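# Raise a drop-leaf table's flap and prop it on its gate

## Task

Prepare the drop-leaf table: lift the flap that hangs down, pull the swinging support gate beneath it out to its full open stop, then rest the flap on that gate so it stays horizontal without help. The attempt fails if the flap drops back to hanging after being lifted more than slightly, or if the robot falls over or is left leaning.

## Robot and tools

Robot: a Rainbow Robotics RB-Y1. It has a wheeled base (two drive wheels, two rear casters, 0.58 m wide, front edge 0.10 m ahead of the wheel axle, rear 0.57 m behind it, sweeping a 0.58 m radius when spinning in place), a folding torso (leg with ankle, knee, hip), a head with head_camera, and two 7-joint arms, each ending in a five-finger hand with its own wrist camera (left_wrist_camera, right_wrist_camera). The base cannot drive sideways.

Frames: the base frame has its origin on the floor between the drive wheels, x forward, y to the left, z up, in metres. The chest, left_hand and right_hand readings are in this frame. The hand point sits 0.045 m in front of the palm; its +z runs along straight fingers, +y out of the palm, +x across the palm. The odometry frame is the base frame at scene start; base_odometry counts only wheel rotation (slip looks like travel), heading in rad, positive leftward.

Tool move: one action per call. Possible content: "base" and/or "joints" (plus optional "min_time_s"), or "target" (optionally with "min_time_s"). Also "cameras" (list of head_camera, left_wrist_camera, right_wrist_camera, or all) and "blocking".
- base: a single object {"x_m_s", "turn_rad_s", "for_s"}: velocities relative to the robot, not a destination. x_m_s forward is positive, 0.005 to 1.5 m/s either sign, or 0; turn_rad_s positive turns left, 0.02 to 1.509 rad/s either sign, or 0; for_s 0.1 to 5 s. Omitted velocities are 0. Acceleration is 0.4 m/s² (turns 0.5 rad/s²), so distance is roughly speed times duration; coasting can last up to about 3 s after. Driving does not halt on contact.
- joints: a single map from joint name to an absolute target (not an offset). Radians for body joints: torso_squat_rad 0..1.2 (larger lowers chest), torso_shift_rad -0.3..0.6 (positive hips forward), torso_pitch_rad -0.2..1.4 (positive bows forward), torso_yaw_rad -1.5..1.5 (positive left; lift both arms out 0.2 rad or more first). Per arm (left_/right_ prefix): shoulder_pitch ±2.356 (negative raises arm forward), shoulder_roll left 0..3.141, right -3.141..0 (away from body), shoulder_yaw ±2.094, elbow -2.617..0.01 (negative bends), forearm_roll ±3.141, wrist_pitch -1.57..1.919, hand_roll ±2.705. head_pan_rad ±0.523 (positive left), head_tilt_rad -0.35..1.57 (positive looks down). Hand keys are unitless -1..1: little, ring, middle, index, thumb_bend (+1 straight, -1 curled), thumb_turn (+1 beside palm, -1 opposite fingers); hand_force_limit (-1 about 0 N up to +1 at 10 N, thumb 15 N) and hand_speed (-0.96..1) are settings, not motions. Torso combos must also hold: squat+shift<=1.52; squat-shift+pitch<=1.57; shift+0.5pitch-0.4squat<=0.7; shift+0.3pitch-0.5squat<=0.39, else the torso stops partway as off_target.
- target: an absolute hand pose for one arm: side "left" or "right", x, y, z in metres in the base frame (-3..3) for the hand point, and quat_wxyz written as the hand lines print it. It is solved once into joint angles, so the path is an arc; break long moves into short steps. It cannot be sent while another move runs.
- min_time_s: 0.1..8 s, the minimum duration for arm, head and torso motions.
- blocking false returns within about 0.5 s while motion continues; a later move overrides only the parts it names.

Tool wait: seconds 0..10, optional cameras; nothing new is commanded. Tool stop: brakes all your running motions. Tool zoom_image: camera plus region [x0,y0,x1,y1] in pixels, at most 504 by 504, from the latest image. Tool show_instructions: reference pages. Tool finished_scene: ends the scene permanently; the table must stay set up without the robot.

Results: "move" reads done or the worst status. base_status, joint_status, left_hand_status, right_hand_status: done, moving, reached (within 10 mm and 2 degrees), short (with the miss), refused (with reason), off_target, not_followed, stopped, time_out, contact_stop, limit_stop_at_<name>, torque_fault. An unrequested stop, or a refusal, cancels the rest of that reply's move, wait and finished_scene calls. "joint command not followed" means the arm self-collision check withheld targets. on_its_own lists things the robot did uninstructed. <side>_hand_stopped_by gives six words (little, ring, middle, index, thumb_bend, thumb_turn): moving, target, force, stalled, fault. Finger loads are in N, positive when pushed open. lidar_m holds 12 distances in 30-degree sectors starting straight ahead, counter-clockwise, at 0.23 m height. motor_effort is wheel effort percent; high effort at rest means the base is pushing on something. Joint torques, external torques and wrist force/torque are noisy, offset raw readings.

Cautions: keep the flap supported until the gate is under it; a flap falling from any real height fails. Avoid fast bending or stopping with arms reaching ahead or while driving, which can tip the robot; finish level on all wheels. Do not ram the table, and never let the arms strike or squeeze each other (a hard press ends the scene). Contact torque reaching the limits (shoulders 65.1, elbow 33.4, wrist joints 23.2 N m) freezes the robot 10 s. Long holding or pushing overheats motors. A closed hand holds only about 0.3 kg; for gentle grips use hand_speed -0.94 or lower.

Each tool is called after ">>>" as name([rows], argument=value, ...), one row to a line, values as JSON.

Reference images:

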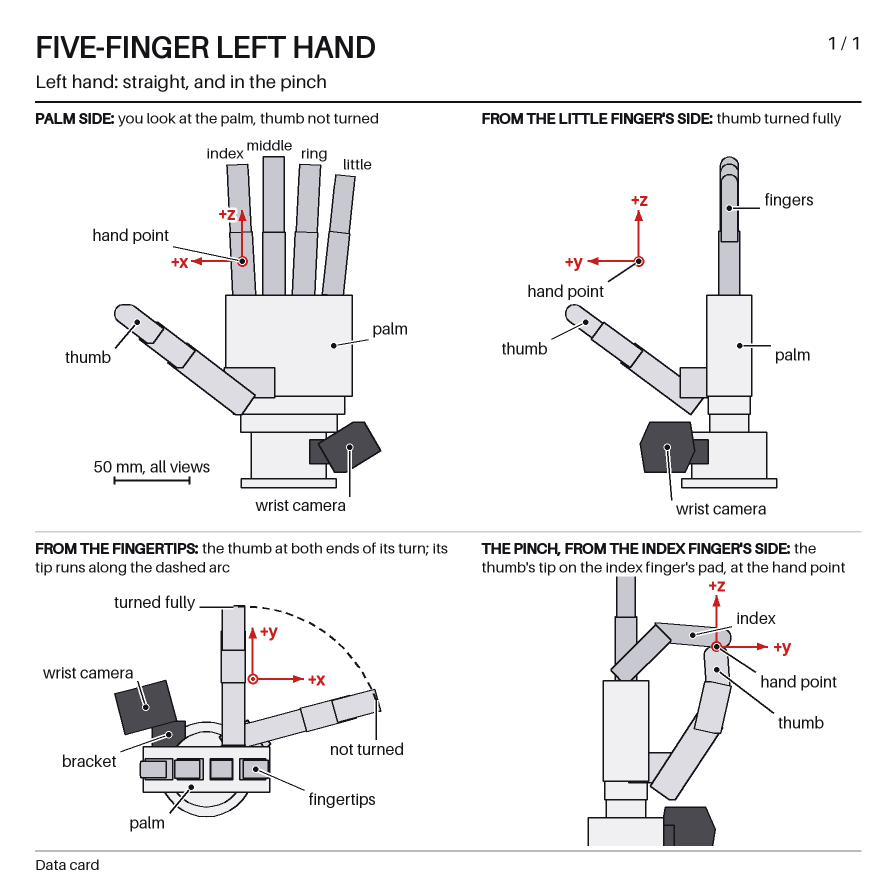

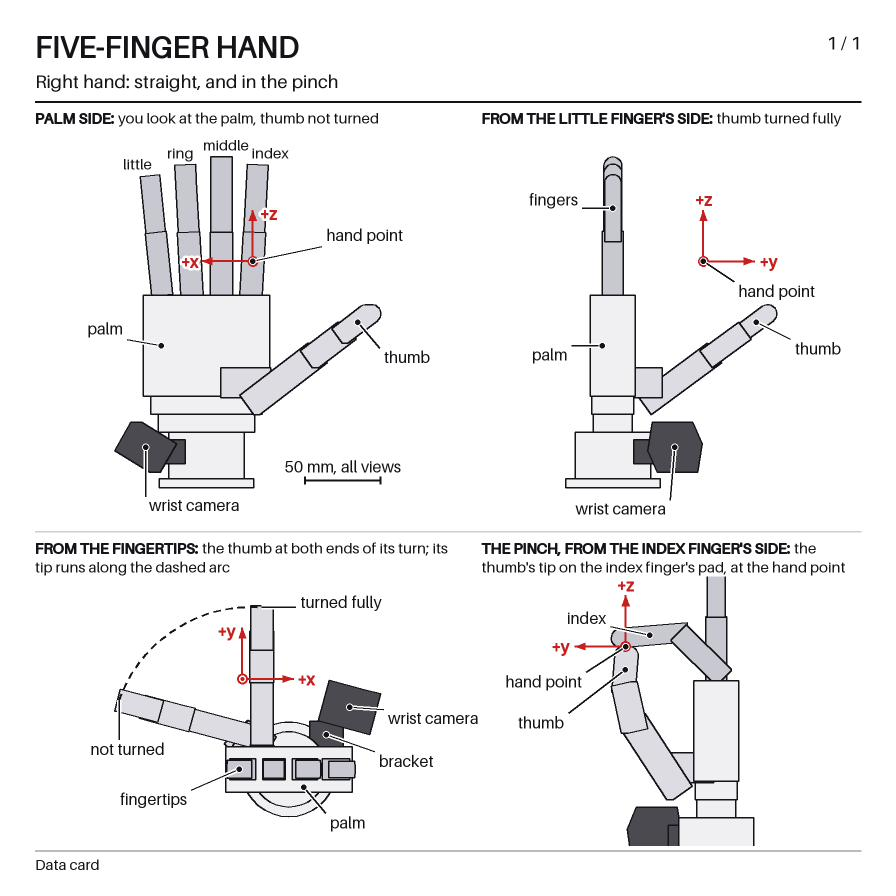

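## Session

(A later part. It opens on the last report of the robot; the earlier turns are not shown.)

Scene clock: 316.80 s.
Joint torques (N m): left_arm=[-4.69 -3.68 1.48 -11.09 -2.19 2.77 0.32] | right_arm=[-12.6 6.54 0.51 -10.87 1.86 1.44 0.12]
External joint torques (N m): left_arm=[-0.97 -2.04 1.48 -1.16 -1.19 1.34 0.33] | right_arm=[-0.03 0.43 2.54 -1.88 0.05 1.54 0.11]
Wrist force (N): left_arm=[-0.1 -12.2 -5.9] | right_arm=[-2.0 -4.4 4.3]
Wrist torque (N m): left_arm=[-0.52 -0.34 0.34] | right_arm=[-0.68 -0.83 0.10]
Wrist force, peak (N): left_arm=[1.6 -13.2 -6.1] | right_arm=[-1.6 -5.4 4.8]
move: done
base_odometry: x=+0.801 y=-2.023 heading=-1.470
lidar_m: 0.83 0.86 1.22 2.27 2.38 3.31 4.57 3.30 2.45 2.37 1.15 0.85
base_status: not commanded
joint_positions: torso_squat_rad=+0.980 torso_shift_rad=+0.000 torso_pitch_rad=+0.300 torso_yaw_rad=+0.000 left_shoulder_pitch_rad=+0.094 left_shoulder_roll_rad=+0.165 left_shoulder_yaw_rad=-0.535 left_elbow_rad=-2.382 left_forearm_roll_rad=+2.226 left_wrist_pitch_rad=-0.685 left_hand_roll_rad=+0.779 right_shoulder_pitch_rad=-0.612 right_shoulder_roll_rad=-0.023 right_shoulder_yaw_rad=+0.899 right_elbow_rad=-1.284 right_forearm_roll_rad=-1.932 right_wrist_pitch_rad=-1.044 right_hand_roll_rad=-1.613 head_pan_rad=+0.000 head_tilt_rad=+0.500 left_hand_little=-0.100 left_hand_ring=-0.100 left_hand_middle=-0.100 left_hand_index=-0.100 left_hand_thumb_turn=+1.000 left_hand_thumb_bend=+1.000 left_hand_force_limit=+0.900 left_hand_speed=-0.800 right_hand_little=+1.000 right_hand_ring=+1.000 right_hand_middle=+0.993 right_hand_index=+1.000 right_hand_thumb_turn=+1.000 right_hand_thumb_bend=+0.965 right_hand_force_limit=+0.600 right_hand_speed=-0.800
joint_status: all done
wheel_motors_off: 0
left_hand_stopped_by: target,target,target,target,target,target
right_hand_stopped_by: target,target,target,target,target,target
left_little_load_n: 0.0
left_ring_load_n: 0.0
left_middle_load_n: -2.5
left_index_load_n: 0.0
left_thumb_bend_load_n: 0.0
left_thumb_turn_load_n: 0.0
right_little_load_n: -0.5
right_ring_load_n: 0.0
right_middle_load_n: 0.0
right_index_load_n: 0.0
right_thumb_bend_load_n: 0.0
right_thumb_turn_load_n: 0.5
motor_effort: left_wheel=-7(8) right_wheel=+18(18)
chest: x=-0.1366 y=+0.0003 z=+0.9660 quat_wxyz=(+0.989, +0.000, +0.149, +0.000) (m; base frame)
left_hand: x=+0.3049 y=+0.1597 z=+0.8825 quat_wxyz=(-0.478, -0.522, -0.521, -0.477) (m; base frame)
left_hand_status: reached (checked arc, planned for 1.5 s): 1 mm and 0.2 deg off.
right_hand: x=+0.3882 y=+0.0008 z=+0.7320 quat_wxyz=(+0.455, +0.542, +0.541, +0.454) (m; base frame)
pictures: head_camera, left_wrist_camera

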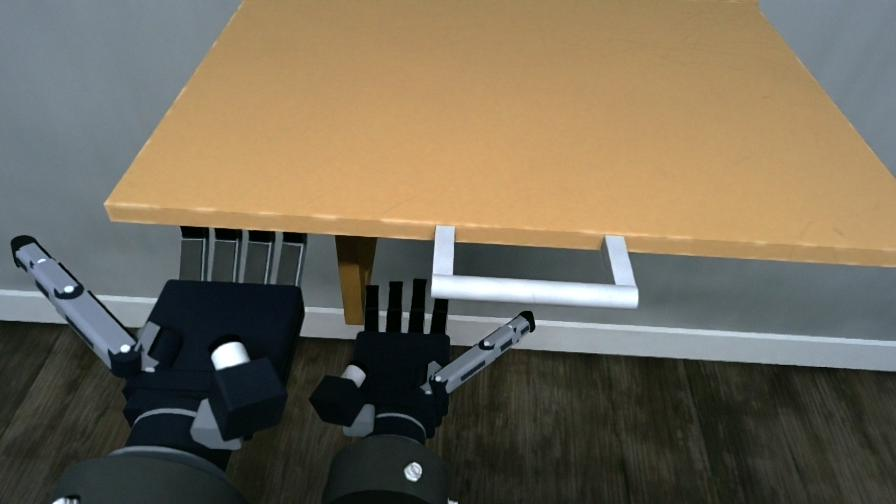

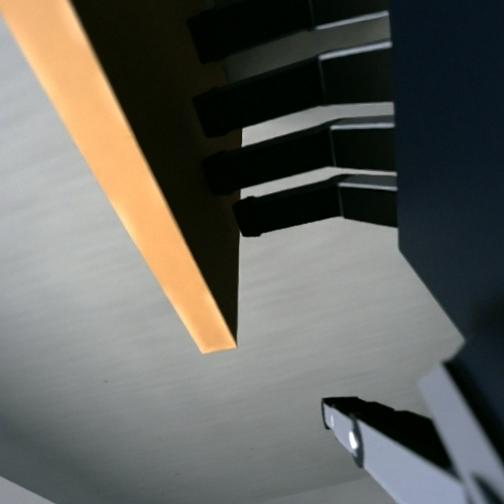

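>>> move(target={"side":"left","x":0.305,"y":0.16,"z":0.878,"quat_wxyz":[0.478,0.521,0.521,0.478]}, min_time_s=1.2, cameras=["head_camera"])

>>> move(target={"side":"left","x":0.305,"y":0.16,"z":0.873,"quat_wxyz":[0.478,0.521,0.521,0.478]}, min_time_s=1.2, cameras=["head_camera"])

Scene clock: 318.87 s.
Joint torques (N m): left_arm=[-4.76 -4.27 1.03 -11.21 -2.11 2.67 0.21] | right_arm=[-12.6 6.6 1.1 -10.97 1.92 1.62 0.48]
External joint torques (N m): left_arm=[-1.11 -2.59 1.09 -1.22 -1.11 1.26 0.21] | right_arm=[-0.03 0.49 3.13 -1.98 0.11 1.71 0.47]
Wrist force (N): left_arm=[0.1 -12.3 -4.7] | right_arm=[-2.0 -5.0 4.5]
Wrist torque (N m): left_arm=[-0.55 -0.30 0.33] | right_arm=[-0.82 -0.82 0.07]
Wrist force, peak (N): left_arm=[1.0 -13.2 -5.4] | right_arm=[-2.0 -4.8 5.1]
move: done
base_odometry: x=+0.801 y=-2.023 heading=-1.470
lidar_m: 0.83 0.87 1.21 2.28 2.39 3.30 4.56 3.28 2.45 2.37 1.17 0.86
base_status: not commanded
joint_positions: torso_squat_rad=+0.980 torso_shift_rad=+0.000 torso_pitch_rad=+0.300 torso_yaw_rad=+0.000 left_shoulder_pitch_rad=+0.103 left_shoulder_roll_rad=+0.161 left_shoulder_yaw_rad=-0.531 left_elbow_rad=-2.366 left_forearm_roll_rad=+2.209 left_wrist_pitch_rad=-0.664 left_hand_roll_rad=+0.798 right_shoulder_pitch_rad=-0.612 right_shoulder_roll_rad=-0.023 right_shoulder_yaw_rad=+0.899 right_elbow_rad=-1.284 right_forearm_roll_rad=-1.932 right_wrist_pitch_rad=-1.044 right_hand_roll_rad=-1.613 head_pan_rad=+0.000 head_tilt_rad=+0.500 left_hand_little=-0.100 left_hand_ring=-0.100 left_hand_middle=-0.100 left_hand_index=-0.100 left_hand_thumb_turn=+1.000 left_hand_thumb_bend=+1.000 left_hand_force_limit=+0.900 left_hand_speed=-0.800 right_hand_little=+1.000 right_hand_ring=+1.000 right_hand_middle=+0.993 right_hand_index=+1.000 right_hand_thumb_turn=+1.000 right_hand_thumb_bend=+0.965 right_hand_force_limit=+0.600 right_hand_speed=-0.800
joint_status: all done
wheel_motors_off: 0
left_hand_stopped_by: target,target,target,target,target,target
right_hand_stopped_by: target,target,target,target,target,target
left_little_load_n: 0.0
left_ring_load_n: 0.0
left_middle_load_n: -2.0
left_index_load_n: 0.0
left_thumb_bend_load_n: 0.0
left_thumb_turn_load_n: 0.0
right_little_load_n: -0.5
right_ring_load_n: 0.0
right_middle_load_n: 0.0
right_index_load_n: 0.0
right_thumb_bend_load_n: 0.0
right_thumb_turn_load_n: 0.0
motor_effort: left_wheel=-7(8) right_wheel=+18(18)
chest: x=-0.1366 y=+0.0003 z=+0.9660 quat_wxyz=(+0.989, +0.000, +0.149, +0.000) (m; base frame)
left_hand: x=+0.3049 y=+0.1598 z=+0.8775 quat_wxyz=(-0.478, -0.522, -0.521, -0.477) (m; base frame)
left_hand_status: reached (checked arc, planned for 1.2 s): 1 mm and 0.1 deg off.
right_hand: x=+0.3882 y=+0.0008 z=+0.7320 quat_wxyz=(+0.455, +0.542, +0.541, +0.454) (m; base frame)
pictures: head_camera

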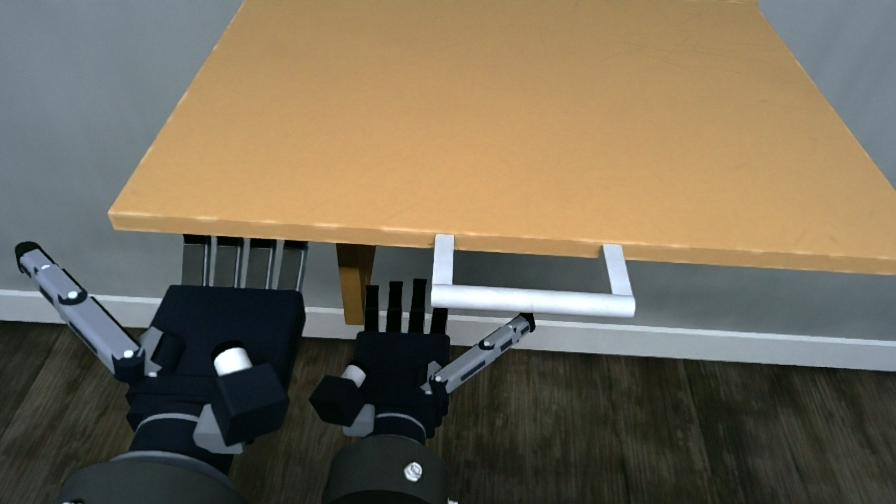

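Scene clock: 320.40 s.
Joint torques (N m): left_arm=[-4.95 -4 1.47 -11.11 -2.01 2.77 0.22] | right_arm=[-12.87 6.78 1.44 -11.2 1.78 1.49 0.38]
External joint torques (N m): left_arm=[-1.37 -2.29 1.58 -1.08 -1.02 1.39 0.22] | right_arm=[-0.29 0.67 3.47 -2.21 -0.02 1.58 0.38]
Wrist force (N): left_arm=[0.5 -12.9 -5.3] | right_arm=[-2.0 -4.6 4.0]
Wrist torque (N m): left_arm=[-0.65 -0.34 0.34] | right_arm=[-0.72 -0.85 0.09]
Wrist force, peak (N): left_arm=[1.5 -12.9 -5.9] | right_arm=[-2.2 -5.4 4.6]
move: done
base_odometry: x=+0.801 y=-2.023 heading=-1.470
lidar_m: 0.83 0.86 1.20 2.28 2.37 3.31 4.56 3.29 2.44 2.37 1.16 0.86
base_status: not commanded
joint_positions: torso_squat_rad=+0.980 torso_shift_rad=+0.000 torso_pitch_rad=+0.300 torso_yaw_rad=+0.000 left_shoulder_pitch_rad=+0.111 left_shoulder_roll_rad=+0.156 left_shoulder_yaw_rad=-0.528 left_elbow_rad=-2.349 left_forearm_roll_rad=+2.191 left_wrist_pitch_rad=-0.644 left_hand_roll_rad=+0.818 right_shoulder_pitch_rad=-0.612 right_shoulder_roll_rad=-0.023 right_shoulder_yaw_rad=+0.899 right_elbow_rad=-1.284 right_forearm_roll_rad=-1.932 right_wrist_pitch_rad=-1.044 right_hand_roll_rad=-1.613 head_pan_rad=+0.000 head_tilt_rad=+0.500 left_hand_little=-0.100 left_hand_ring=-0.100 left_hand_middle=-0.100 left_hand_index=-0.100 left_hand_thumb_turn=+1.000 left_hand_thumb_bend=+1.000 left_hand_force_limit=+0.900 left_hand_speed=-0.800 right_hand_little=+1.000 right_hand_ring=+1.000 right_hand_middle=+0.993 right_hand_index=+1.000 right_hand_thumb_turn=+1.000 right_hand_thumb_bend=+0.965 right_hand_force_limit=+0.600 right_hand_speed=-0.800
joint_status: all done
wheel_motors_off: 0
left_hand_stopped_by: target,target,target,target,target,target
right_hand_stopped_by: target,target,target,target,target,target
left_little_load_n: 0.0
left_ring_load_n: 0.0
left_middle_load_n: -2.0
left_index_load_n: 0.0
left_thumb_bend_load_n: 0.0
left_thumb_turn_load_n: 0.0
right_little_load_n: -0.5
right_ring_load_n: 0.0
right_middle_load_n: 0.0
right_index_load_n: 0.0
right_thumb_bend_load_n: 0.0
right_thumb_turn_load_n: 0.0
motor_effort: left_wheel=-7(8) right_wheel=+17(18)
chest: x=-0.1366 y=+0.0003 z=+0.9660 quat_wxyz=(+0.989, +0.000, +0.149, +0.000) (m; base frame)
left_hand: x=+0.3049 y=+0.1598 z=+0.8725 quat_wxyz=(-0.478, -0.522, -0.521, -0.477) (m; base frame)
left_hand_status: reached (checked arc, planned for 1.2 s): 1 mm and 0.1 deg off.
right_hand: x=+0.3882 y=+0.0008 z=+0.7320 quat_wxyz=(+0.455, +0.542, +0.541, +0.454) (m; base frame)
pictures: head_camera

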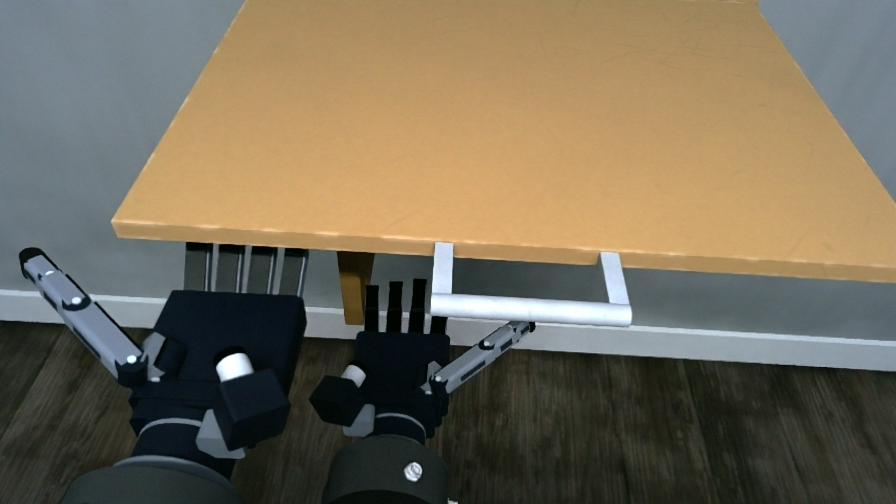

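>>> move(target={"side":"left","x":0.305,"y":0.16,"z":0.868,"quat_wxyz":[0.478,0.521,0.521,0.478]}, min_time_s=1.2, cameras=["head_camera"])

>>> move(target={"side":"left","x":0.305,"y":0.16,"z":0.863,"quat_wxyz":[0.478,0.521,0.521,0.478]}, min_time_s=1.2, cameras=["head_camera"])

Scene clock: 322.47 s.
Joint torques (N m): left_arm=[-4.41 -3.79 1.54 -11.54 -1.98 2.83 0.19] | right_arm=[-12.57 6.49 0.78 -11.04 1.72 1.82 0.32]
External joint torques (N m): left_arm=[-0.89 -2.04 1.71 -1.47 -0.99 1.48 0.19] | right_arm=[0 0.37 2.81 -2.05 -0.09 1.92 0.31]
Wrist force (N): left_arm=[1.3 -12.5 -4.9] | right_arm=[-2.1 -4.9 4.3]
Wrist torque (N m): left_arm=[-0.55 -0.40 0.37] | right_arm=[-0.79 -0.79 0.06]
Wrist force, peak (N): left_arm=[0.6 -13.1 -5.6] | right_arm=[-2.2 -4.9 4.9]
move: done
base_odometry: x=+0.801 y=-2.023 heading=-1.470
lidar_m: 0.82 0.88 1.21 2.27 2.37 3.30 4.57 3.30 2.45 2.37 1.16 0.85
base_status: not commanded
joint_positions: torso_squat_rad=+0.980 torso_shift_rad=+0.000 torso_pitch_rad=+0.300 torso_yaw_rad=+0.000 left_shoulder_pitch_rad=+0.120 left_shoulder_roll_rad=+0.151 left_shoulder_yaw_rad=-0.523 left_elbow_rad=-2.332 left_forearm_roll_rad=+2.173 left_wrist_pitch_rad=-0.623 left_hand_roll_rad=+0.838 right_shoulder_pitch_rad=-0.612 right_shoulder_roll_rad=-0.023 right_shoulder_yaw_rad=+0.899 right_elbow_rad=-1.284 right_forearm_roll_rad=-1.932 right_wrist_pitch_rad=-1.044 right_hand_roll_rad=-1.613 head_pan_rad=+0.000 head_tilt_rad=+0.500 left_hand_little=-0.100 left_hand_ring=-0.100 left_hand_middle=-0.100 left_hand_index=-0.100 left_hand_thumb_turn=+1.000 left_hand_thumb_bend=+1.000 left_hand_force_limit=+0.900 left_hand_speed=-0.800 right_hand_little=+1.000 right_hand_ring=+1.000 right_hand_middle=+0.993 right_hand_index=+1.000 right_hand_thumb_turn=+1.000 right_hand_thumb_bend=+0.965 right_hand_force_limit=+0.600 right_hand_speed=-0.800
joint_status: all done
wheel_motors_off: 0
left_hand_stopped_by: target,target,target,target,target,target
right_hand_stopped_by: target,target,target,target,target,target
left_little_load_n: 0.0
left_ring_load_n: 0.0
left_middle_load_n: -1.5
left_index_load_n: 0.0
left_thumb_bend_load_n: 0.0
left_thumb_turn_load_n: 0.0
right_little_load_n: -1.0
right_ring_load_n: 0.0
right_middle_load_n: 0.0
right_index_load_n: 0.0
right_thumb_bend_load_n: 0.0
right_thumb_turn_load_n: 0.0
motor_effort: left_wheel=-7(8) right_wheel=+17(18)
chest: x=-0.1366 y=+0.0003 z=+0.9660 quat_wxyz=(+0.989, +0.000, +0.149, +0.000) (m; base frame)
left_hand: x=+0.3049 y=+0.1598 z=+0.8675 quat_wxyz=(-0.478, -0.522, -0.521, -0.477) (m; base frame)
left_hand_status: reached (checked arc, planned for 1.2 s): 1 mm and 0.1 deg off.
right_hand: x=+0.3882 y=+0.0008 z=+0.7320 quat_wxyz=(+0.455, +0.542, +0.541, +0.454) (m; base frame)
pictures: head_camera

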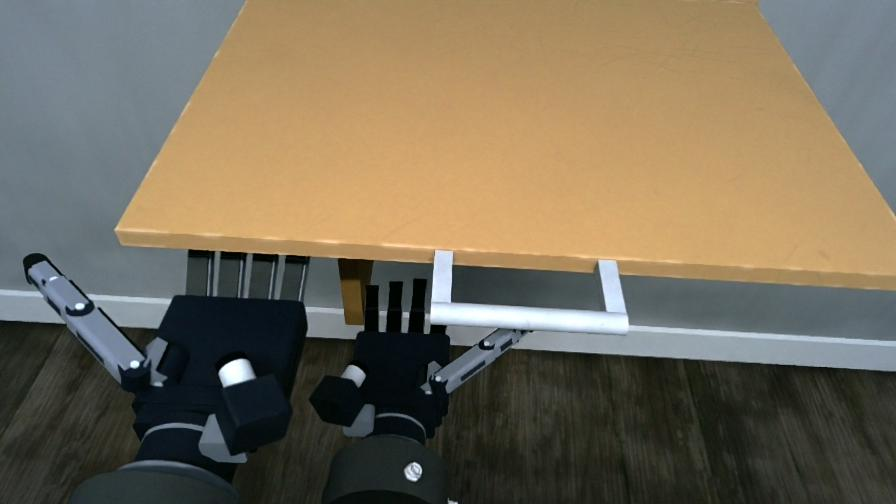

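Scene clock: 324.00 s.
Joint torques (N m): left_arm=[-4.38 -4.06 0.74 -11.5 -2.01 2.82 0.47] | right_arm=[-12.97 6.47 0.66 -10.92 1.91 1.57 0.24]
External joint torques (N m): left_arm=[-0.92 -2.27 0.97 -1.4 -1.04 1.5 0.47] | right_arm=[-0.4 0.36 2.69 -1.93 0.1 1.67 0.24]
Wrist force (N): left_arm=[1.4 -13.3 -4.6] | right_arm=[-2.1 -4.5 4.2]
Wrist torque (N m): left_arm=[-0.71 -0.35 0.39] | right_arm=[-0.72 -0.87 0.07]
Wrist force, peak (N): left_arm=[1.3 -13.3 -5.5] | right_arm=[-3.0 -5.0 4.5]
move: done
base_odometry: x=+0.801 y=-2.023 heading=-1.470
lidar_m: 0.83 0.87 1.21 2.28 2.38 3.31 4.57 3.30 2.44 2.37 1.16 0.87
base_status: not commanded
joint_positions: torso_squat_rad=+0.980 torso_shift_rad=+0.000 torso_pitch_rad=+0.300 torso_yaw_rad=+0.000 left_shoulder_pitch_rad=+0.128 left_shoulder_roll_rad=+0.146 left_shoulder_yaw_rad=-0.519 left_elbow_rad=-2.315 left_forearm_roll_rad=+2.155 left_wrist_pitch_rad=-0.603 left_hand_roll_rad=+0.858 right_shoulder_pitch_rad=-0.612 right_shoulder_roll_rad=-0.023 right_shoulder_yaw_rad=+0.899 right_elbow_rad=-1.284 right_forearm_roll_rad=-1.932 right_wrist_pitch_rad=-1.044 right_hand_roll_rad=-1.613 head_pan_rad=+0.000 head_tilt_rad=+0.500 left_hand_little=-0.100 left_hand_ring=-0.100 left_hand_middle=-0.100 left_hand_index=-0.100 left_hand_thumb_turn=+1.000 left_hand_thumb_bend=+1.000 left_hand_force_limit=+0.900 left_hand_speed=-0.800 right_hand_little=+1.000 right_hand_ring=+1.000 right_hand_middle=+0.993 right_hand_index=+1.000 right_hand_thumb_turn=+1.000 right_hand_thumb_bend=+0.965 right_hand_force_limit=+0.600 right_hand_speed=-0.800
joint_status: all done
wheel_motors_off: 0
left_hand_stopped_by: target,target,target,target,target,target
right_hand_stopped_by: target,target,target,target,target,target
left_little_load_n: 0.0
left_ring_load_n: 0.0
left_middle_load_n: -2.0
left_index_load_n: 0.0
left_thumb_bend_load_n: 0.0
left_thumb_turn_load_n: 0.0
right_little_load_n: -0.5
right_ring_load_n: 0.0
right_middle_load_n: 0.0
right_index_load_n: 0.0
right_thumb_bend_load_n: 0.0
right_thumb_turn_load_n: -0.5
motor_effort: left_wheel=-7(8) right_wheel=+17(18)
chest: x=-0.1366 y=+0.0003 z=+0.9660 quat_wxyz=(+0.989, +0.000, +0.149, +0.000) (m; base frame)
left_hand: x=+0.3049 y=+0.1599 z=+0.8625 quat_wxyz=(-0.477, -0.522, -0.521, -0.477) (m; base frame)
left_hand_status: reached (checked arc, planned for 1.2 s): 1 mm and 0.1 deg off.
right_hand: x=+0.3882 y=+0.0008 z=+0.7320 quat_wxyz=(+0.455, +0.542, +0.541, +0.454) (m; base frame)
pictures: head_camera

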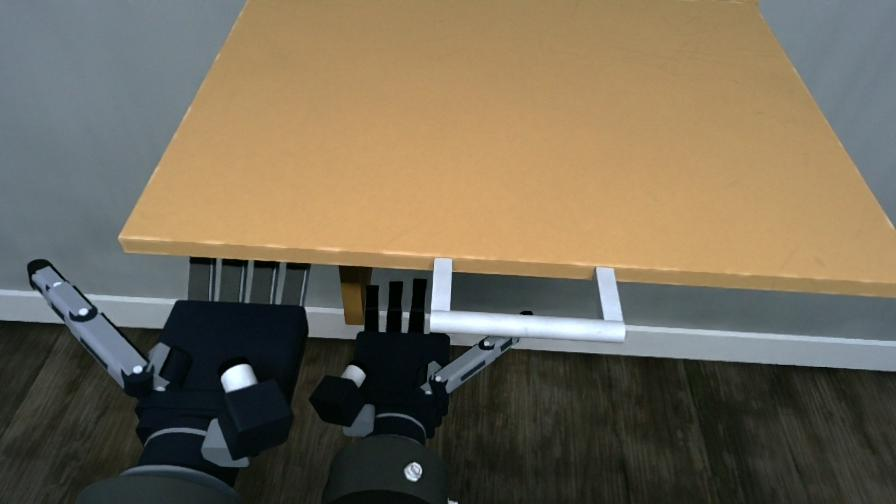

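>>> move(target={"side":"left","x":0.305,"y":0.16,"z":0.859,"quat_wxyz":[0.478,0.521,0.521,0.478]}, min_time_s=1.2, cameras=["head_camera"])

>>> move(target={"side":"left","x":0.305,"y":0.16,"z":0.855,"quat_wxyz":[0.478,0.521,0.521,0.478]}, min_time_s=1.2, cameras=["head_camera","left_wrist_camera"])

Scene clock: 326.07 s.
Joint torques (N m): left_arm=[-4.7 -3.92 0.53 -11.49 -2.02 2.91 0.2] | right_arm=[-12.74 6.72 0.79 -11.15 2.11 1.62 0.28]
External joint torques (N m): left_arm=[-1.27 -2.09 0.82 -1.36 -1.06 1.62 0.21] | right_arm=[-0.17 0.61 2.81 -2.16 0.3 1.71 0.27]
Wrist force (N): left_arm=[1.4 -13.0 -4.0] | right_arm=[-2.3 -4.5 3.8]
Wrist torque (N m): left_arm=[-0.66 -0.31 0.37] | right_arm=[-0.69 -0.83 0.05]
Wrist force, peak (N): left_arm=[2.4 -13.2 -5.2] | right_arm=[-2.5 -5.2 4.4]
move: done
base_odometry: x=+0.801 y=-2.023 heading=-1.470
lidar_m: 0.83 0.87 1.19 2.28 2.38 3.30 4.56 3.30 2.45 2.36 1.16 0.86
base_status: not commanded
joint_positions: torso_squat_rad=+0.980 torso_shift_rad=+0.000 torso_pitch_rad=+0.300 torso_yaw_rad=+0.000 left_shoulder_pitch_rad=+0.134 left_shoulder_roll_rad=+0.140 left_shoulder_yaw_rad=-0.515 left_elbow_rad=-2.301 left_forearm_roll_rad=+2.138 left_wrist_pitch_rad=-0.586 left_hand_roll_rad=+0.875 right_shoulder_pitch_rad=-0.612 right_shoulder_roll_rad=-0.023 right_shoulder_yaw_rad=+0.899 right_elbow_rad=-1.284 right_forearm_roll_rad=-1.932 right_wrist_pitch_rad=-1.044 right_hand_roll_rad=-1.613 head_pan_rad=+0.000 head_tilt_rad=+0.500 left_hand_little=-0.100 left_hand_ring=-0.100 left_hand_middle=-0.100 left_hand_index=-0.100 left_hand_thumb_turn=+1.000 left_hand_thumb_bend=+1.000 left_hand_force_limit=+0.900 left_hand_speed=-0.800 right_hand_little=+1.000 right_hand_ring=+1.000 right_hand_middle=+0.993 right_hand_index=+1.000 right_hand_thumb_turn=+1.000 right_hand_thumb_bend=+0.965 right_hand_force_limit=+0.600 right_hand_speed=-0.800
joint_status: all done
wheel_motors_off: 0
left_hand_stopped_by: target,target,target,target,target,target
right_hand_stopped_by: target,target,target,target,target,target
left_little_load_n: 0.0
left_ring_load_n: 0.0
left_middle_load_n: -1.0
left_index_load_n: 0.0
left_thumb_bend_load_n: 0.0
left_thumb_turn_load_n: 0.0
right_little_load_n: -1.0
right_ring_load_n: 0.0
right_middle_load_n: 0.0
right_index_load_n: 0.0
right_thumb_bend_load_n: 0.0
right_thumb_turn_load_n: 0.0
motor_effort: left_wheel=-7(8) right_wheel=+17(17)
chest: x=-0.1366 y=+0.0003 z=+0.9660 quat_wxyz=(+0.989, +0.000, +0.149, +0.000) (m; base frame)
left_hand: x=+0.3049 y=+0.1599 z=+0.8585 quat_wxyz=(-0.478, -0.522, -0.521, -0.477) (m; base frame)
left_hand_status: reached (checked arc, planned for 1.2 s): 1 mm and 0.1 deg off.
right_hand: x=+0.3882 y=+0.0008 z=+0.7320 quat_wxyz=(+0.455, +0.542, +0.541, +0.454) (m; base frame)
pictures: head_camera

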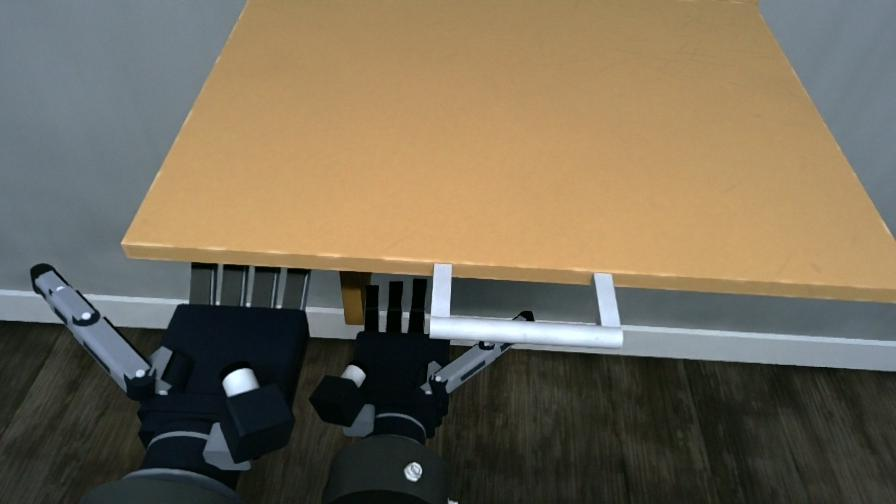

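Scene clock: 327.60 s.
Joint torques (N m): left_arm=[-1.53 -3.73 0.52 -9.03 -1.37 1.58 0.39] | right_arm=[-12.56 7.2 1.38 -11.12 1.95 1.75 0.37]
External joint torques (N m): left_arm=[1.86 -1.85 0.86 1.13 -0.42 0.31 0.4] | right_arm=[0.01 1.09 3.4 -2.13 0.14 1.85 0.37]
Wrist force (N): left_arm=[1.1 -7.3 -2.1] | right_arm=[-2.0 -5.0 4.8]
Wrist torque (N m): left_arm=[-0.64 -0.35 0.23] | right_arm=[-0.76 -0.84 0.05]
Wrist force, peak (N): left_arm=[1.1 -13.1 -4.3] | right_arm=[-2.3 -5.9 5.1]
move: done
base_odometry: x=+0.801 y=-2.023 heading=-1.470
lidar_m: 0.82 0.87 1.20 2.28 2.38 3.29 4.56 3.29 2.44 2.37 1.15 0.86
base_status: not commanded
joint_positions: torso_squat_rad=+0.980 torso_shift_rad=+0.000 torso_pitch_rad=+0.300 torso_yaw_rad=+0.000 left_shoulder_pitch_rad=+0.139 left_shoulder_roll_rad=+0.135 left_shoulder_yaw_rad=-0.511 left_elbow_rad=-2.287 left_forearm_roll_rad=+2.122 left_wrist_pitch_rad=-0.569 left_hand_roll_rad=+0.892 right_shoulder_pitch_rad=-0.612 right_shoulder_roll_rad=-0.023 right_shoulder_yaw_rad=+0.899 right_elbow_rad=-1.284 right_forearm_roll_rad=-1.932 right_wrist_pitch_rad=-1.044 right_hand_roll_rad=-1.613 head_pan_rad=+0.000 head_tilt_rad=+0.500 left_hand_little=-0.100 left_hand_ring=-0.100 left_hand_middle=-0.100 left_hand_index=-0.100 left_hand_thumb_turn=+1.000 left_hand_thumb_bend=+1.000 left_hand_force_limit=+0.900 left_hand_speed=-0.800 right_hand_little=+1.000 right_hand_ring=+1.000 right_hand_middle=+0.993 right_hand_index=+1.000 right_hand_thumb_turn=+1.000 right_hand_thumb_bend=+0.965 right_hand_force_limit=+0.600 right_hand_speed=-0.800
joint_status: all done
wheel_motors_off: 0
left_hand_stopped_by: target,target,target,target,target,target
right_hand_stopped_by: target,target,target,target,target,target
left_little_load_n: 0.0
left_ring_load_n: 0.0
left_middle_load_n: 0.0
left_index_load_n: 0.0
left_thumb_bend_load_n: 0.0
left_thumb_turn_load_n: 0.0
right_little_load_n: -0.5
right_ring_load_n: 0.0
right_middle_load_n: 0.0
right_index_load_n: 0.0
right_thumb_bend_load_n: 0.0
right_thumb_turn_load_n: 0.0
motor_effort: left_wheel=-7(8) right_wheel=+17(17)
chest: x=-0.1366 y=+0.0003 z=+0.9660 quat_wxyz=(+0.989, +0.000, +0.149, +0.000) (m; base frame)
left_hand: x=+0.3050 y=+0.1598 z=+0.8551 quat_wxyz=(-0.478, -0.521, -0.521, -0.478) (m; base frame)
left_hand_status: reached (checked arc, planned for 1.2 s): 0 mm and 0.1 deg off.
right_hand: x=+0.3882 y=+0.0008 z=+0.7320 quat_wxyz=(+0.455, +0.542, +0.541, +0.454) (m; base frame)
pictures: head_camera, left_wrist_camera

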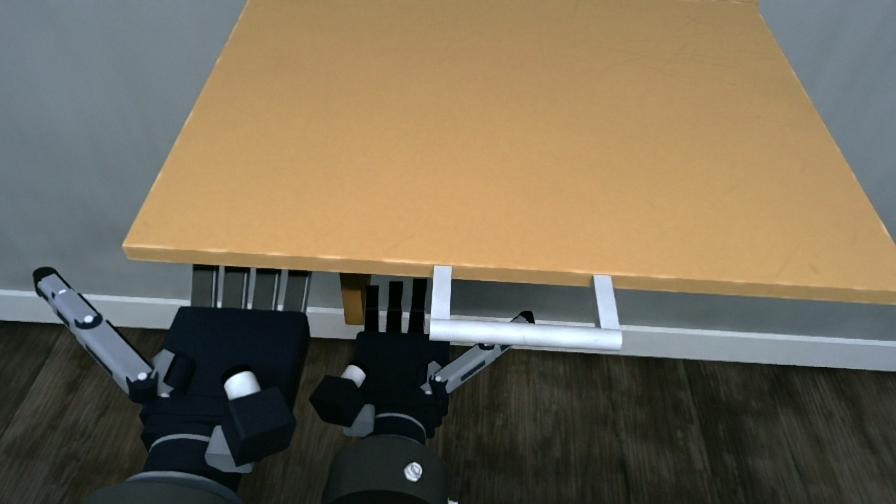

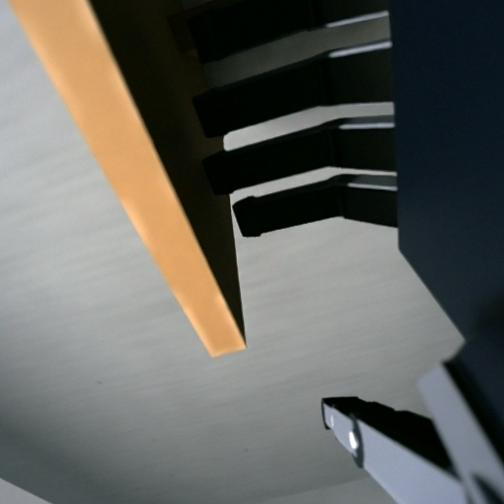

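>>> move(target={"side":"left","x":0.305,"y":0.165,"z":0.835,"quat_wxyz":[0.478,0.521,0.521,0.478]}, min_time_s=1.2)

>>> move(target={"side":"left","x":0.25,"y":0.24,"z":0.80,"quat_wxyz":[0.478,0.521,0.521,0.478]}, min_time_s=1.5, cameras=["head_camera","left_wrist_camera","right_wrist_camera"])

Scene clock: 328.57 s.
Joint torques (N m): left_arm=[-2.1 -3.94 0.24 -9.13 -1.27 1.7 0.32] | right_arm=[-12.43 6.46 1.14 -11.06 1.44 1.77 0.24]
External joint torques (N m): left_arm=[1.29 -2.06 0.59 1.02 -0.31 0.43 0.32] | right_arm=[0.14 0.35 3.17 -2.07 -0.36 1.87 0.24]
Wrist force (N): left_arm=[1.1 -7.3 -2.1] | right_arm=[-1.9 -5.0 5.1]
Wrist torque (N m): left_arm=[-0.66 -0.32 0.26] | right_arm=[-0.74 -0.91 0.06]
Wrist force, peak (N): left_arm=[1.4 -7.5 -1.8] | right_arm=[-1.5 -5.4 5.3]
move: refused
base_odometry: x=+0.801 y=-2.023 heading=-1.470
lidar_m: 0.82 0.86 1.21 2.28 2.38 3.31 4.55 3.29 2.43 2.37 1.16 0.86
base_status: not commanded
joint_positions: torso_squat_rad=+0.980 torso_shift_rad=+0.000 torso_pitch_rad=+0.300 torso_yaw_rad=+0.000 left_shoulder_pitch_rad=+0.139 left_shoulder_roll_rad=+0.135 left_shoulder_yaw_rad=-0.511 left_elbow_rad=-2.287 left_forearm_roll_rad=+2.122 left_wrist_pitch_rad=-0.569 left_hand_roll_rad=+0.892 right_shoulder_pitch_rad=-0.612 right_shoulder_roll_rad=-0.023 right_shoulder_yaw_rad=+0.899 right_elbow_rad=-1.284 right_forearm_roll_rad=-1.932 right_wrist_pitch_rad=-1.044 right_hand_roll_rad=-1.613 head_pan_rad=+0.000 head_tilt_rad=+0.500 left_hand_little=-0.100 left_hand_ring=-0.100 left_hand_middle=-0.100 left_hand_index=-0.100 left_hand_thumb_turn=+1.000 left_hand_thumb_bend=+1.000 left_hand_force_limit=+0.900 left_hand_speed=-0.800 right_hand_little=+1.000 right_hand_ring=+1.000 right_hand_middle=+0.993 right_hand_index=+1.000 right_hand_thumb_turn=+1.000 right_hand_thumb_bend=+0.965 right_hand_force_limit=+0.600 right_hand_speed=-0.800
joint_status: not commanded
wheel_motors_off: 0
left_hand_stopped_by: target,target,target,target,target,target
right_hand_stopped_by: target,target,target,target,target,target
left_little_load_n: 0.0
left_ring_load_n: 0.0
left_middle_load_n: 0.0
left_index_load_n: 0.0
left_thumb_bend_load_n: 0.0
left_thumb_turn_load_n: 0.5
right_little_load_n: -0.5
right_ring_load_n: 0.0
right_middle_load_n: 0.0
right_index_load_n: -0.5
right_thumb_bend_load_n: 0.0
right_thumb_turn_load_n: 0.5
motor_effort: left_wheel=-7(8) right_wheel=+17(17)
chest: x=-0.1366 y=+0.0003 z=+0.9660 quat_wxyz=(+0.989, +0.000, +0.149, +0.000) (m; base frame)
left_hand: x=+0.3050 y=+0.1598 z=+0.8551 quat_wxyz=(-0.478, -0.521, -0.521, -0.478) (m; base frame)
left_hand_status: refused: the posture found for that pose stands 18 mm from the other arm (limit 20 mm). Nothing moved. The solve starts from where the arm stands: from another posture it may find a clear one.
right_hand: x=+0.3882 y=+0.0008 z=+0.7320 quat_wxyz=(+0.455, +0.542, +0.541, +0.454) (m; base frame)
pictures: none

not run: a stop that you did not command came earlier in this reply.

>>> move(target={"side":"right","x":0.385,"y":-0.09,"z":0.735,"quat_wxyz":[0.4545,0.5417,0.5417,0.4545]}, min_time_s=1.2)

>>> move(target={"side":"left","x":0.303,"y":0.165,"z":0.835,"quat_wxyz":[0.478,0.521,0.521,0.478]}, min_time_s=1.2, cameras=["head_camera","right_wrist_camera","left_wrist_camera"])

Scene clock: 331.40 s.
Joint torques (N m): left_arm=[-1.62 -3.07 0.07 -9.51 -1.33 1.67 0.51] | right_arm=[-11.73 0.01 -4.77 -10.12 1.55 0.48 0.18]
External joint torques (N m): left_arm=[1.77 -1.19 0.42 0.64 -0.37 0.41 0.52] | right_arm=[-0.61 -1.31 -1.26 -1.09 -0.18 0.48 0.18]
Wrist force (N): left_arm=[1.2 -7.2 -1.8] | right_arm=[2.8 -5.7 1.9]
Wrist torque (N m): left_arm=[-0.64 -0.32 0.25] | right_arm=[-0.64 -0.46 0.31]
Wrist force, peak (N): left_arm=[1.1 -7.8 -1.9] | right_arm=[-1.7 -5.5 5.3]
move: done
base_odometry: x=+0.801 y=-2.023 heading=-1.470
lidar_m: 0.82 0.87 1.21 2.28 2.39 3.31 4.56 3.30 2.45 2.37 1.16 0.86
base_status: not commanded
joint_positions: torso_squat_rad=+0.980 torso_shift_rad=+0.000 torso_pitch_rad=+0.300 torso_yaw_rad=+0.000 left_shoulder_pitch_rad=+0.139 left_shoulder_roll_rad=+0.134 left_shoulder_yaw_rad=-0.511 left_elbow_rad=-2.287 left_forearm_roll_rad=+2.122 left_wrist_pitch_rad=-0.569 left_hand_roll_rad=+0.892 right_shoulder_pitch_rad=-0.474 right_shoulder_roll_rad=-0.294 right_shoulder_yaw_rad=+0.857 right_elbow_rad=-1.591 right_forearm_roll_rad=-2.014 right_wrist_pitch_rad=-0.977 right_hand_roll_rad=-1.567 head_pan_rad=+0.000 head_tilt_rad=+0.500 left_hand_little=-0.100 left_hand_ring=-0.100 left_hand_middle=-0.100 left_hand_index=-0.100 left_hand_thumb_turn=+1.000 left_hand_thumb_bend=+1.000 left_hand_force_limit=+0.900 left_hand_speed=-0.800 right_hand_little=+1.000 right_hand_ring=+1.000 right_hand_middle=+0.993 right_hand_index=+1.000 right_hand_thumb_turn=+1.000 right_hand_thumb_bend=+0.965 right_hand_force_limit=+0.600 right_hand_speed=-0.800
joint_status: all done
wheel_motors_off: 0
left_hand_stopped_by: target,target,target,target,target,target
right_hand_stopped_by: target,target,target,target,target,target
left_little_load_n: 0.0
left_ring_load_n: 0.0
left_middle_load_n: 0.0
left_index_load_n: 0.0
left_thumb_bend_load_n: 0.0
left_thumb_turn_load_n: 0.0
right_little_load_n: 0.0
right_ring_load_n: 0.0
right_middle_load_n: 0.5
right_index_load_n: 0.0
right_thumb_bend_load_n: 0.0
right_thumb_turn_load_n: 0.0
motor_effort: left_wheel=-7(7) right_wheel=+15(17)
chest: x=-0.1366 y=+0.0003 z=+0.9660 quat_wxyz=(+0.989, +0.000, +0.149, +0.000) (m; base frame)
left_hand: x=+0.3050 y=+0.1599 z=+0.8551 quat_wxyz=(-0.478, -0.521, -0.521, -0.478) (m; base frame)
right_hand: x=+0.3849 y=-0.0896 z=+0.7351 quat_wxyz=(+0.455, +0.541, +0.541, +0.455) (m; base frame)
right_hand_status: reached (checked arc, planned for 1.2 s): 0 mm and 0.1 deg off.
pictures: none

Scene clock: 332.93 s.
Joint torques (N m): left_arm=[-1.3 -3.58 0.54 -9.5 -1.12 1.6 0.41] | right_arm=[-11.84 -0.72 -4.81 -10.12 1.86 0.21 0.21]
External joint torques (N m): left_arm=[1.73 -1.73 1.06 0.76 -0.23 0.49 0.41] | right_arm=[-0.72 -2.03 -1.3 -1.09 0.12 0.21 0.2]
Wrist force (N): left_arm=[0.8 -7.4 -1.8] | right_arm=[2.4 -4.9 2.3]
Wrist torque (N m): left_arm=[-0.69 -0.28 0.24] | right_arm=[-0.54 -0.41 0.32]
Wrist force, peak (N): left_arm=[0.6 -7.8 -1.6] | right_arm=[2.8 -5.6 2.4]
move: done
base_odometry: x=+0.801 y=-2.023 heading=-1.470
lidar_m: 0.83 0.88 1.20 2.28 2.39 3.30 4.57 3.29 2.44 2.36 1.16 0.86
base_status: not commanded
joint_positions: torso_squat_rad=+0.980 torso_shift_rad=+0.000 torso_pitch_rad=+0.300 torso_yaw_rad=+0.000 left_shoulder_pitch_rad=+0.178 left_shoulder_roll_rad=+0.115 left_shoulder_yaw_rad=-0.478 left_elbow_rad=-2.227 left_forearm_roll_rad=+2.041 left_wrist_pitch_rad=-0.480 left_hand_roll_rad=+0.984 right_shoulder_pitch_rad=-0.474 right_shoulder_roll_rad=-0.294 right_shoulder_yaw_rad=+0.857 right_elbow_rad=-1.591 right_forearm_roll_rad=-2.014 right_wrist_pitch_rad=-0.977 right_hand_roll_rad=-1.567 head_pan_rad=+0.000 head_tilt_rad=+0.500 left_hand_little=-0.100 left_hand_ring=-0.100 left_hand_middle=-0.100 left_hand_index=-0.100 left_hand_thumb_turn=+1.000 left_hand_thumb_bend=+1.000 left_hand_force_limit=+0.900 left_hand_speed=-0.800 right_hand_little=+1.000 right_hand_ring=+1.000 right_hand_middle=+0.993 right_hand_index=+1.000 right_hand_thumb_turn=+1.000 right_hand_thumb_bend=+0.965 right_hand_force_limit=+0.600 right_hand_speed=-0.800
joint_status: all done
wheel_motors_off: 0
left_hand_stopped_by: target,target,target,target,target,target
right_hand_stopped_by: target,target,target,target,target,target
left_little_load_n: 0.0
left_ring_load_n: 0.0
left_middle_load_n: 0.0
left_index_load_n: 0.0
left_thumb_bend_load_n: 0.0
left_thumb_turn_load_n: 0.0
right_little_load_n: 0.0
right_ring_load_n: 0.0
right_middle_load_n: 0.0
right_index_load_n: 0.0
right_thumb_bend_load_n: 0.0
right_thumb_turn_load_n: 0.0
motor_effort: left_wheel=-7(7) right_wheel=+15(16)
chest: x=-0.1366 y=+0.0003 z=+0.9660 quat_wxyz=(+0.989, +0.000, +0.149, +0.000) (m; base frame)
left_hand: x=+0.3030 y=+0.1647 z=+0.8351 quat_wxyz=(-0.478, -0.522, -0.521, -0.477) (m; base frame)
left_hand_status: reached (checked arc, planned for 1.2 s): 0 mm and 0.1 deg off.
right_hand: x=+0.3849 y=-0.0896 z=+0.7351 quat_wxyz=(+0.455, +0.541, +0.541, +0.455) (m; base frame)
pictures: head_camera, left_wrist_camera, right_wrist_camera

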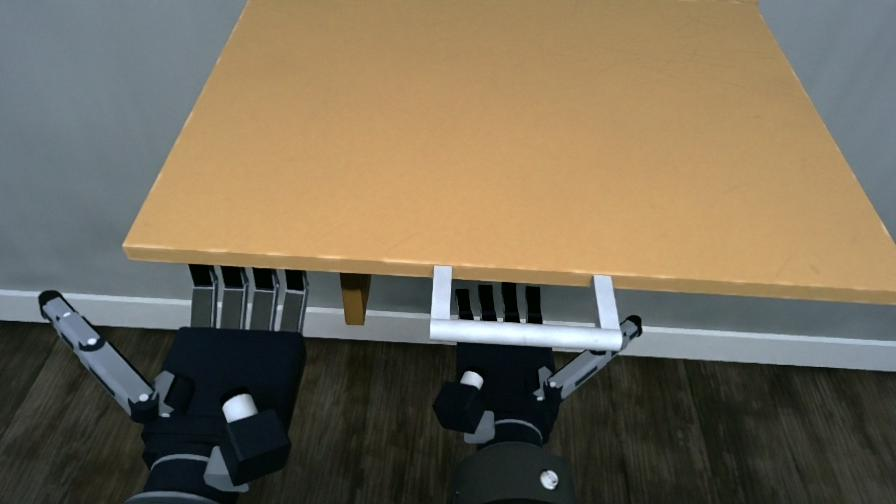

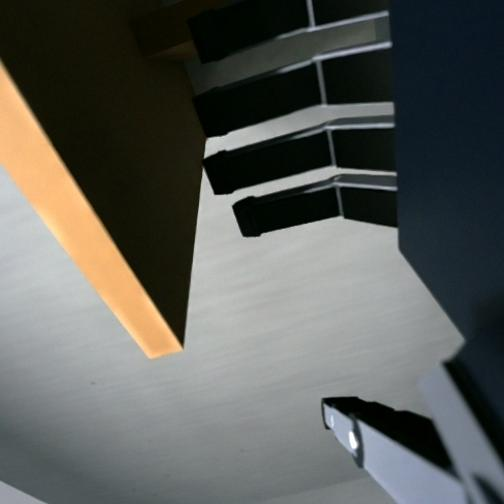

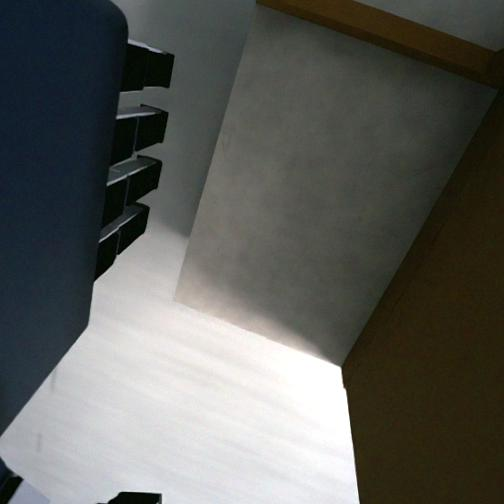

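>>> move(target={"side":"left","x":0.25,"y":0.28,"z":0.81,"quat_wxyz":[0.478,0.521,0.521,0.478]}, min_time_s=1.5)

>>> move(target={"side":"right","x":0.388,"y":-0.01,"z":0.735,"quat_wxyz":[0.4545,0.5417,0.5417,0.4545]}, min_time_s=1.5)

>>> move(target={"side":"right","x":0.388,"y":0.009,"z":0.732,"quat_wxyz":[0.4545,0.5417,0.5417,0.4545]}, min_time_s=1.2, cameras=["head_camera","right_wrist_camera"])

Scene clock: 335.93 s.
Joint torques (N m): left_arm=[2.02 2.18 2.27 -10.42 -0.41 0.88 0.18] | right_arm=[-11.49 -0.32 -4.3 -10.12 1.78 0.41 0.1]
External joint torques (N m): left_arm=[0.9 0.34 0.72 -0.2 -0.2 0.45 0.19] | right_arm=[-0.37 -1.63 -0.79 -1.09 0.05 0.41 0.09]
Wrist force (N): left_arm=[1.0 -7.4 -2.0] | right_arm=[2.4 -5.3 2.1]
Wrist torque (N m): left_arm=[-0.67 -0.32 0.22] | right_arm=[-0.60 -0.43 0.30]
Wrist force, peak (N): left_arm=[1.4 -7.5 -2.2] | right_arm=[2.4 -5.8 2.5]
move: done
base_odometry: x=+0.801 y=-2.023 heading=-1.470
lidar_m: 0.83 0.87 1.20 2.27 2.38 3.30 4.57 3.29 2.46 2.37 1.17 0.86
base_status: not commanded
joint_positions: torso_squat_rad=+0.980 torso_shift_rad=+0.000 torso_pitch_rad=+0.300 torso_yaw_rad=+0.000 left_shoulder_pitch_rad=+0.486 left_shoulder_roll_rad=+0.171 left_shoulder_yaw_rad=-0.117 left_elbow_rad=-2.272 left_forearm_roll_rad=+1.918 left_wrist_pitch_rad=-0.052 left_hand_roll_rad=+1.354 right_shoulder_pitch_rad=-0.474 right_shoulder_roll_rad=-0.294 right_shoulder_yaw_rad=+0.857 right_elbow_rad=-1.591 right_forearm_roll_rad=-2.014 right_wrist_pitch_rad=-0.977 right_hand_roll_rad=-1.567 head_pan_rad=+0.000 head_tilt_rad=+0.500 left_hand_little=-0.100 left_hand_ring=-0.100 left_hand_middle=-0.100 left_hand_index=-0.100 left_hand_thumb_turn=+1.000 left_hand_thumb_bend=+1.000 left_hand_force_limit=+0.900 left_hand_speed=-0.800 right_hand_little=+1.000 right_hand_ring=+1.000 right_hand_middle=+0.993 right_hand_index=+1.000 right_hand_thumb_turn=+1.000 right_hand_thumb_bend=+0.965 right_hand_force_limit=+0.600 right_hand_speed=-0.800
joint_status: all done
wheel_motors_off: 0
left_hand_stopped_by: target,target,target,target,target,target
right_hand_stopped_by: target,target,target,target,target,target
left_little_load_n: 0.0
left_ring_load_n: 0.0
left_middle_load_n: 0.5
left_index_load_n: 0.0
left_thumb_bend_load_n: 0.0
left_thumb_turn_load_n: 0.0
right_little_load_n: 0.0
right_ring_load_n: 0.0
right_middle_load_n: 0.0
right_index_load_n: 0.0
right_thumb_bend_load_n: 0.0
right_thumb_turn_load_n: 0.0
motor_effort: left_wheel=-6(7) right_wheel=+14(15)
chest: x=-0.1366 y=+0.0003 z=+0.9660 quat_wxyz=(+0.989, +0.000, +0.149, +0.000) (m; base frame)
left_hand: x=+0.2500 y=+0.2799 z=+0.8096 quat_wxyz=(-0.476, -0.522, -0.523, -0.476) (m; base frame)
left_hand_status: reached (checked arc, planned for 1.5 s): 0 mm and 0.4 deg off.
right_hand: x=+0.3849 y=-0.0896 z=+0.7351 quat_wxyz=(+0.455, +0.541, +0.541, +0.455) (m; base frame)
pictures: none

Scene clock: 337.77 s.
Joint torques (N m): left_arm=[2.7 2.12 2.37 -9.95 -0.48 0.83 0.21] | right_arm=[-13.97 6.6 -1.57 -8.56 2.05 -0.18 -0.31]
External joint torques (N m): left_arm=[1.58 0.27 0.82 0.27 -0.27 0.4 0.22] | right_arm=[-1.57 1.1 0.68 0.49 0.25 -0.14 -0.31]
Wrist force (N): left_arm=[0.9 -7.4 -1.7] | right_arm=[3.0 -5.3 2.1]
Wrist torque (N m): left_arm=[-0.68 -0.27 0.21] | right_arm=[-0.60 -0.52 0.12]
Wrist force, peak (N): left_arm=[1.0 -7.7 -2.2] | right_arm=[2.7 -5.5 2.7]
move: done
base_odometry: x=+0.801 y=-2.023 heading=-1.470
lidar_m: 0.82 0.86 1.20 2.27 2.38 3.32 4.57 3.29 2.45 2.37 1.16 0.86
base_status: not commanded
joint_positions: torso_squat_rad=+0.980 torso_shift_rad=+0.000 torso_pitch_rad=+0.300 torso_yaw_rad=+0.000 left_shoulder_pitch_rad=+0.486 left_shoulder_roll_rad=+0.171 left_shoulder_yaw_rad=-0.117 left_elbow_rad=-2.272 left_forearm_roll_rad=+1.918 left_wrist_pitch_rad=-0.052 left_hand_roll_rad=+1.354 right_shoulder_pitch_rad=-0.592 right_shoulder_roll_rad=-0.063 right_shoulder_yaw_rad=+0.897 right_elbow_rad=-1.348 right_forearm_roll_rad=-1.954 right_wrist_pitch_rad=-1.040 right_hand_roll_rad=-1.585 head_pan_rad=+0.000 head_tilt_rad=+0.500 left_hand_little=-0.100 left_hand_ring=-0.100 left_hand_middle=-0.100 left_hand_index=-0.100 left_hand_thumb_turn=+1.000 left_hand_thumb_bend=+1.000 left_hand_force_limit=+0.900 left_hand_speed=-0.800 right_hand_little=+1.000 right_hand_ring=+1.000 right_hand_middle=+0.993 right_hand_index=+1.000 right_hand_thumb_turn=+1.000 right_hand_thumb_bend=+0.965 right_hand_force_limit=+0.600 right_hand_speed=-0.800
joint_status: all done
wheel_motors_off: 0
left_hand_stopped_by: target,target,target,target,target,target
right_hand_stopped_by: target,target,target,target,target,target
left_little_load_n: 0.0
left_ring_load_n: 0.0
left_middle_load_n: 0.0
left_index_load_n: 0.0
left_thumb_bend_load_n: 0.0
left_thumb_turn_load_n: 0.5
right_little_load_n: 0.0
right_ring_load_n: 0.0
right_middle_load_n: 0.0
right_index_load_n: 0.0
right_thumb_bend_load_n: 0.0
right_thumb_turn_load_n: 0.0
motor_effort: left_wheel=-6(7) right_wheel=+15(15)
chest: x=-0.1366 y=+0.0003 z=+0.9660 quat_wxyz=(+0.989, +0.000, +0.149, +0.000) (m; base frame)
left_hand: x=+0.2500 y=+0.2799 z=+0.8096 quat_wxyz=(-0.476, -0.522, -0.523, -0.476) (m; base frame)
right_hand: x=+0.3880 y=-0.0102 z=+0.7351 quat_wxyz=(+0.454, +0.542, +0.542, +0.454) (m; base frame)
right_hand_status: reached (checked arc, planned for 1.5 s): 0 mm and 0.1 deg off.
pictures: none

Scene clock: 339.30 s.
Joint torques (N m): left_arm=[2.34 2.2 2.14 -10.37 -0.48 0.82 0.16] | right_arm=[-21.46 19.62 7.99 -13.22 2.5 7.54 -0.13]
External joint torques (N m): left_arm=[1.22 0.35 0.59 -0.15 -0.27 0.39 0.17] | right_arm=[-8.78 13.25 9.95 -4.29 0.69 7.66 -0.14]
Wrist force (N): left_arm=[0.6 -7.4 -1.7] | right_arm=[-23.9 -5.8 -8.1]
Wrist torque (N m): left_arm=[-0.69 -0.22 0.20] | right_arm=[0.04 -1.03 -1.47]
Wrist force, peak (N): left_arm=[1.0 -7.6 -2.2] | right_arm=[-25.0 -5.7 -8.8]
move: done
base_odometry: x=+0.801 y=-2.023 heading=-1.470
lidar_m: 0.82 0.86 1.21 2.27 2.38 3.31 4.56 3.29 2.46 2.36 1.16 0.87
base_status: not commanded
joint_positions: torso_squat_rad=+0.980 torso_shift_rad=+0.000 torso_pitch_rad=+0.300 torso_yaw_rad=+0.000 left_shoulder_pitch_rad=+0.486 left_shoulder_roll_rad=+0.171 left_shoulder_yaw_rad=-0.117 left_elbow_rad=-2.272 left_forearm_roll_rad=+1.918 left_wrist_pitch_rad=-0.052 left_hand_roll_rad=+1.354 right_shoulder_pitch_rad=-0.626 right_shoulder_roll_rad=-0.005 right_shoulder_yaw_rad=+0.903 right_elbow_rad=-1.254 right_forearm_roll_rad=-1.930 right_wrist_pitch_rad=-1.054 right_hand_roll_rad=-1.620 head_pan_rad=+0.000 head_tilt_rad=+0.500 left_hand_little=-0.100 left_hand_ring=-0.100 left_hand_middle=-0.100 left_hand_index=-0.100 left_hand_thumb_turn=+1.000 left_hand_thumb_bend=+1.000 left_hand_force_limit=+0.900 left_hand_speed=-0.800 right_hand_little=+1.000 right_hand_ring=+1.000 right_hand_middle=+0.993 right_hand_index=+1.000 right_hand_thumb_turn=+1.000 right_hand_thumb_bend=+0.965 right_hand_force_limit=+0.600 right_hand_speed=-0.800
joint_status: all done
wheel_motors_off: 0
left_hand_stopped_by: target,target,target,target,target,target
right_hand_stopped_by: target,target,target,target,target,target
left_little_load_n: 0.0
left_ring_load_n: 0.0
left_middle_load_n: 0.0
left_index_load_n: 0.0
left_thumb_bend_load_n: 0.0
left_thumb_turn_load_n: 0.0
right_little_load_n: 0.0
right_ring_load_n: 0.0
right_middle_load_n: 0.0
right_index_load_n: 0.0
right_thumb_bend_load_n: 0.0
right_thumb_turn_load_n: 0.0
motor_effort: left_wheel=-7(7) right_wheel=+19(19)
chest: x=-0.1366 y=+0.0003 z=+0.9660 quat_wxyz=(+0.989, +0.000, +0.149, +0.000) (m; base frame)
left_hand: x=+0.2501 y=+0.2797 z=+0.8096 quat_wxyz=(-0.476, -0.523, -0.523, -0.476) (m; base frame)
right_hand: x=+0.3884 y=+0.0053 z=+0.7305 quat_wxyz=(+0.456, +0.543, +0.541, +0.452) (m; base frame)
right_hand_status: reached (checked arc, planned for 1.2 s): 4 mm and 0.4 deg off.
pictures: head_camera, right_wrist_camera

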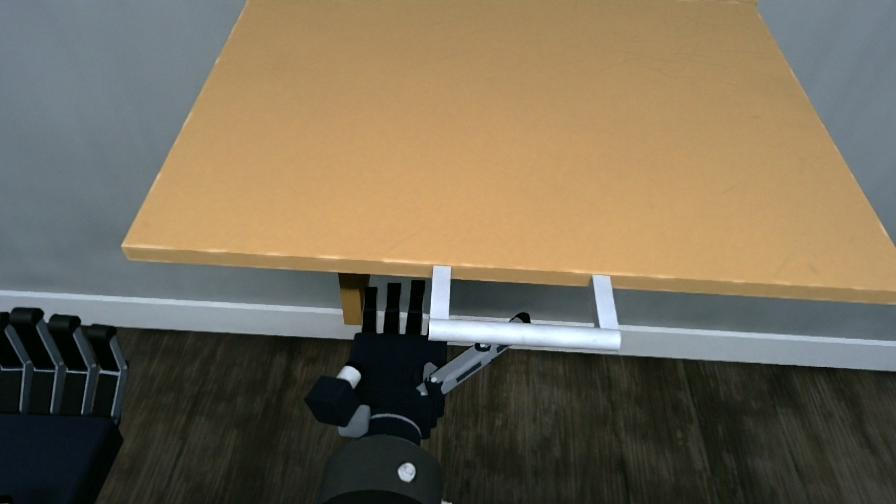

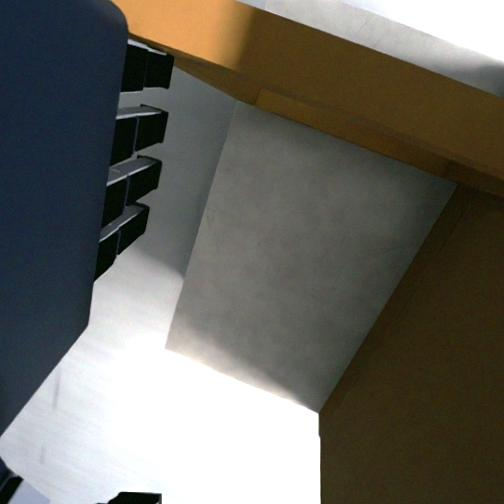

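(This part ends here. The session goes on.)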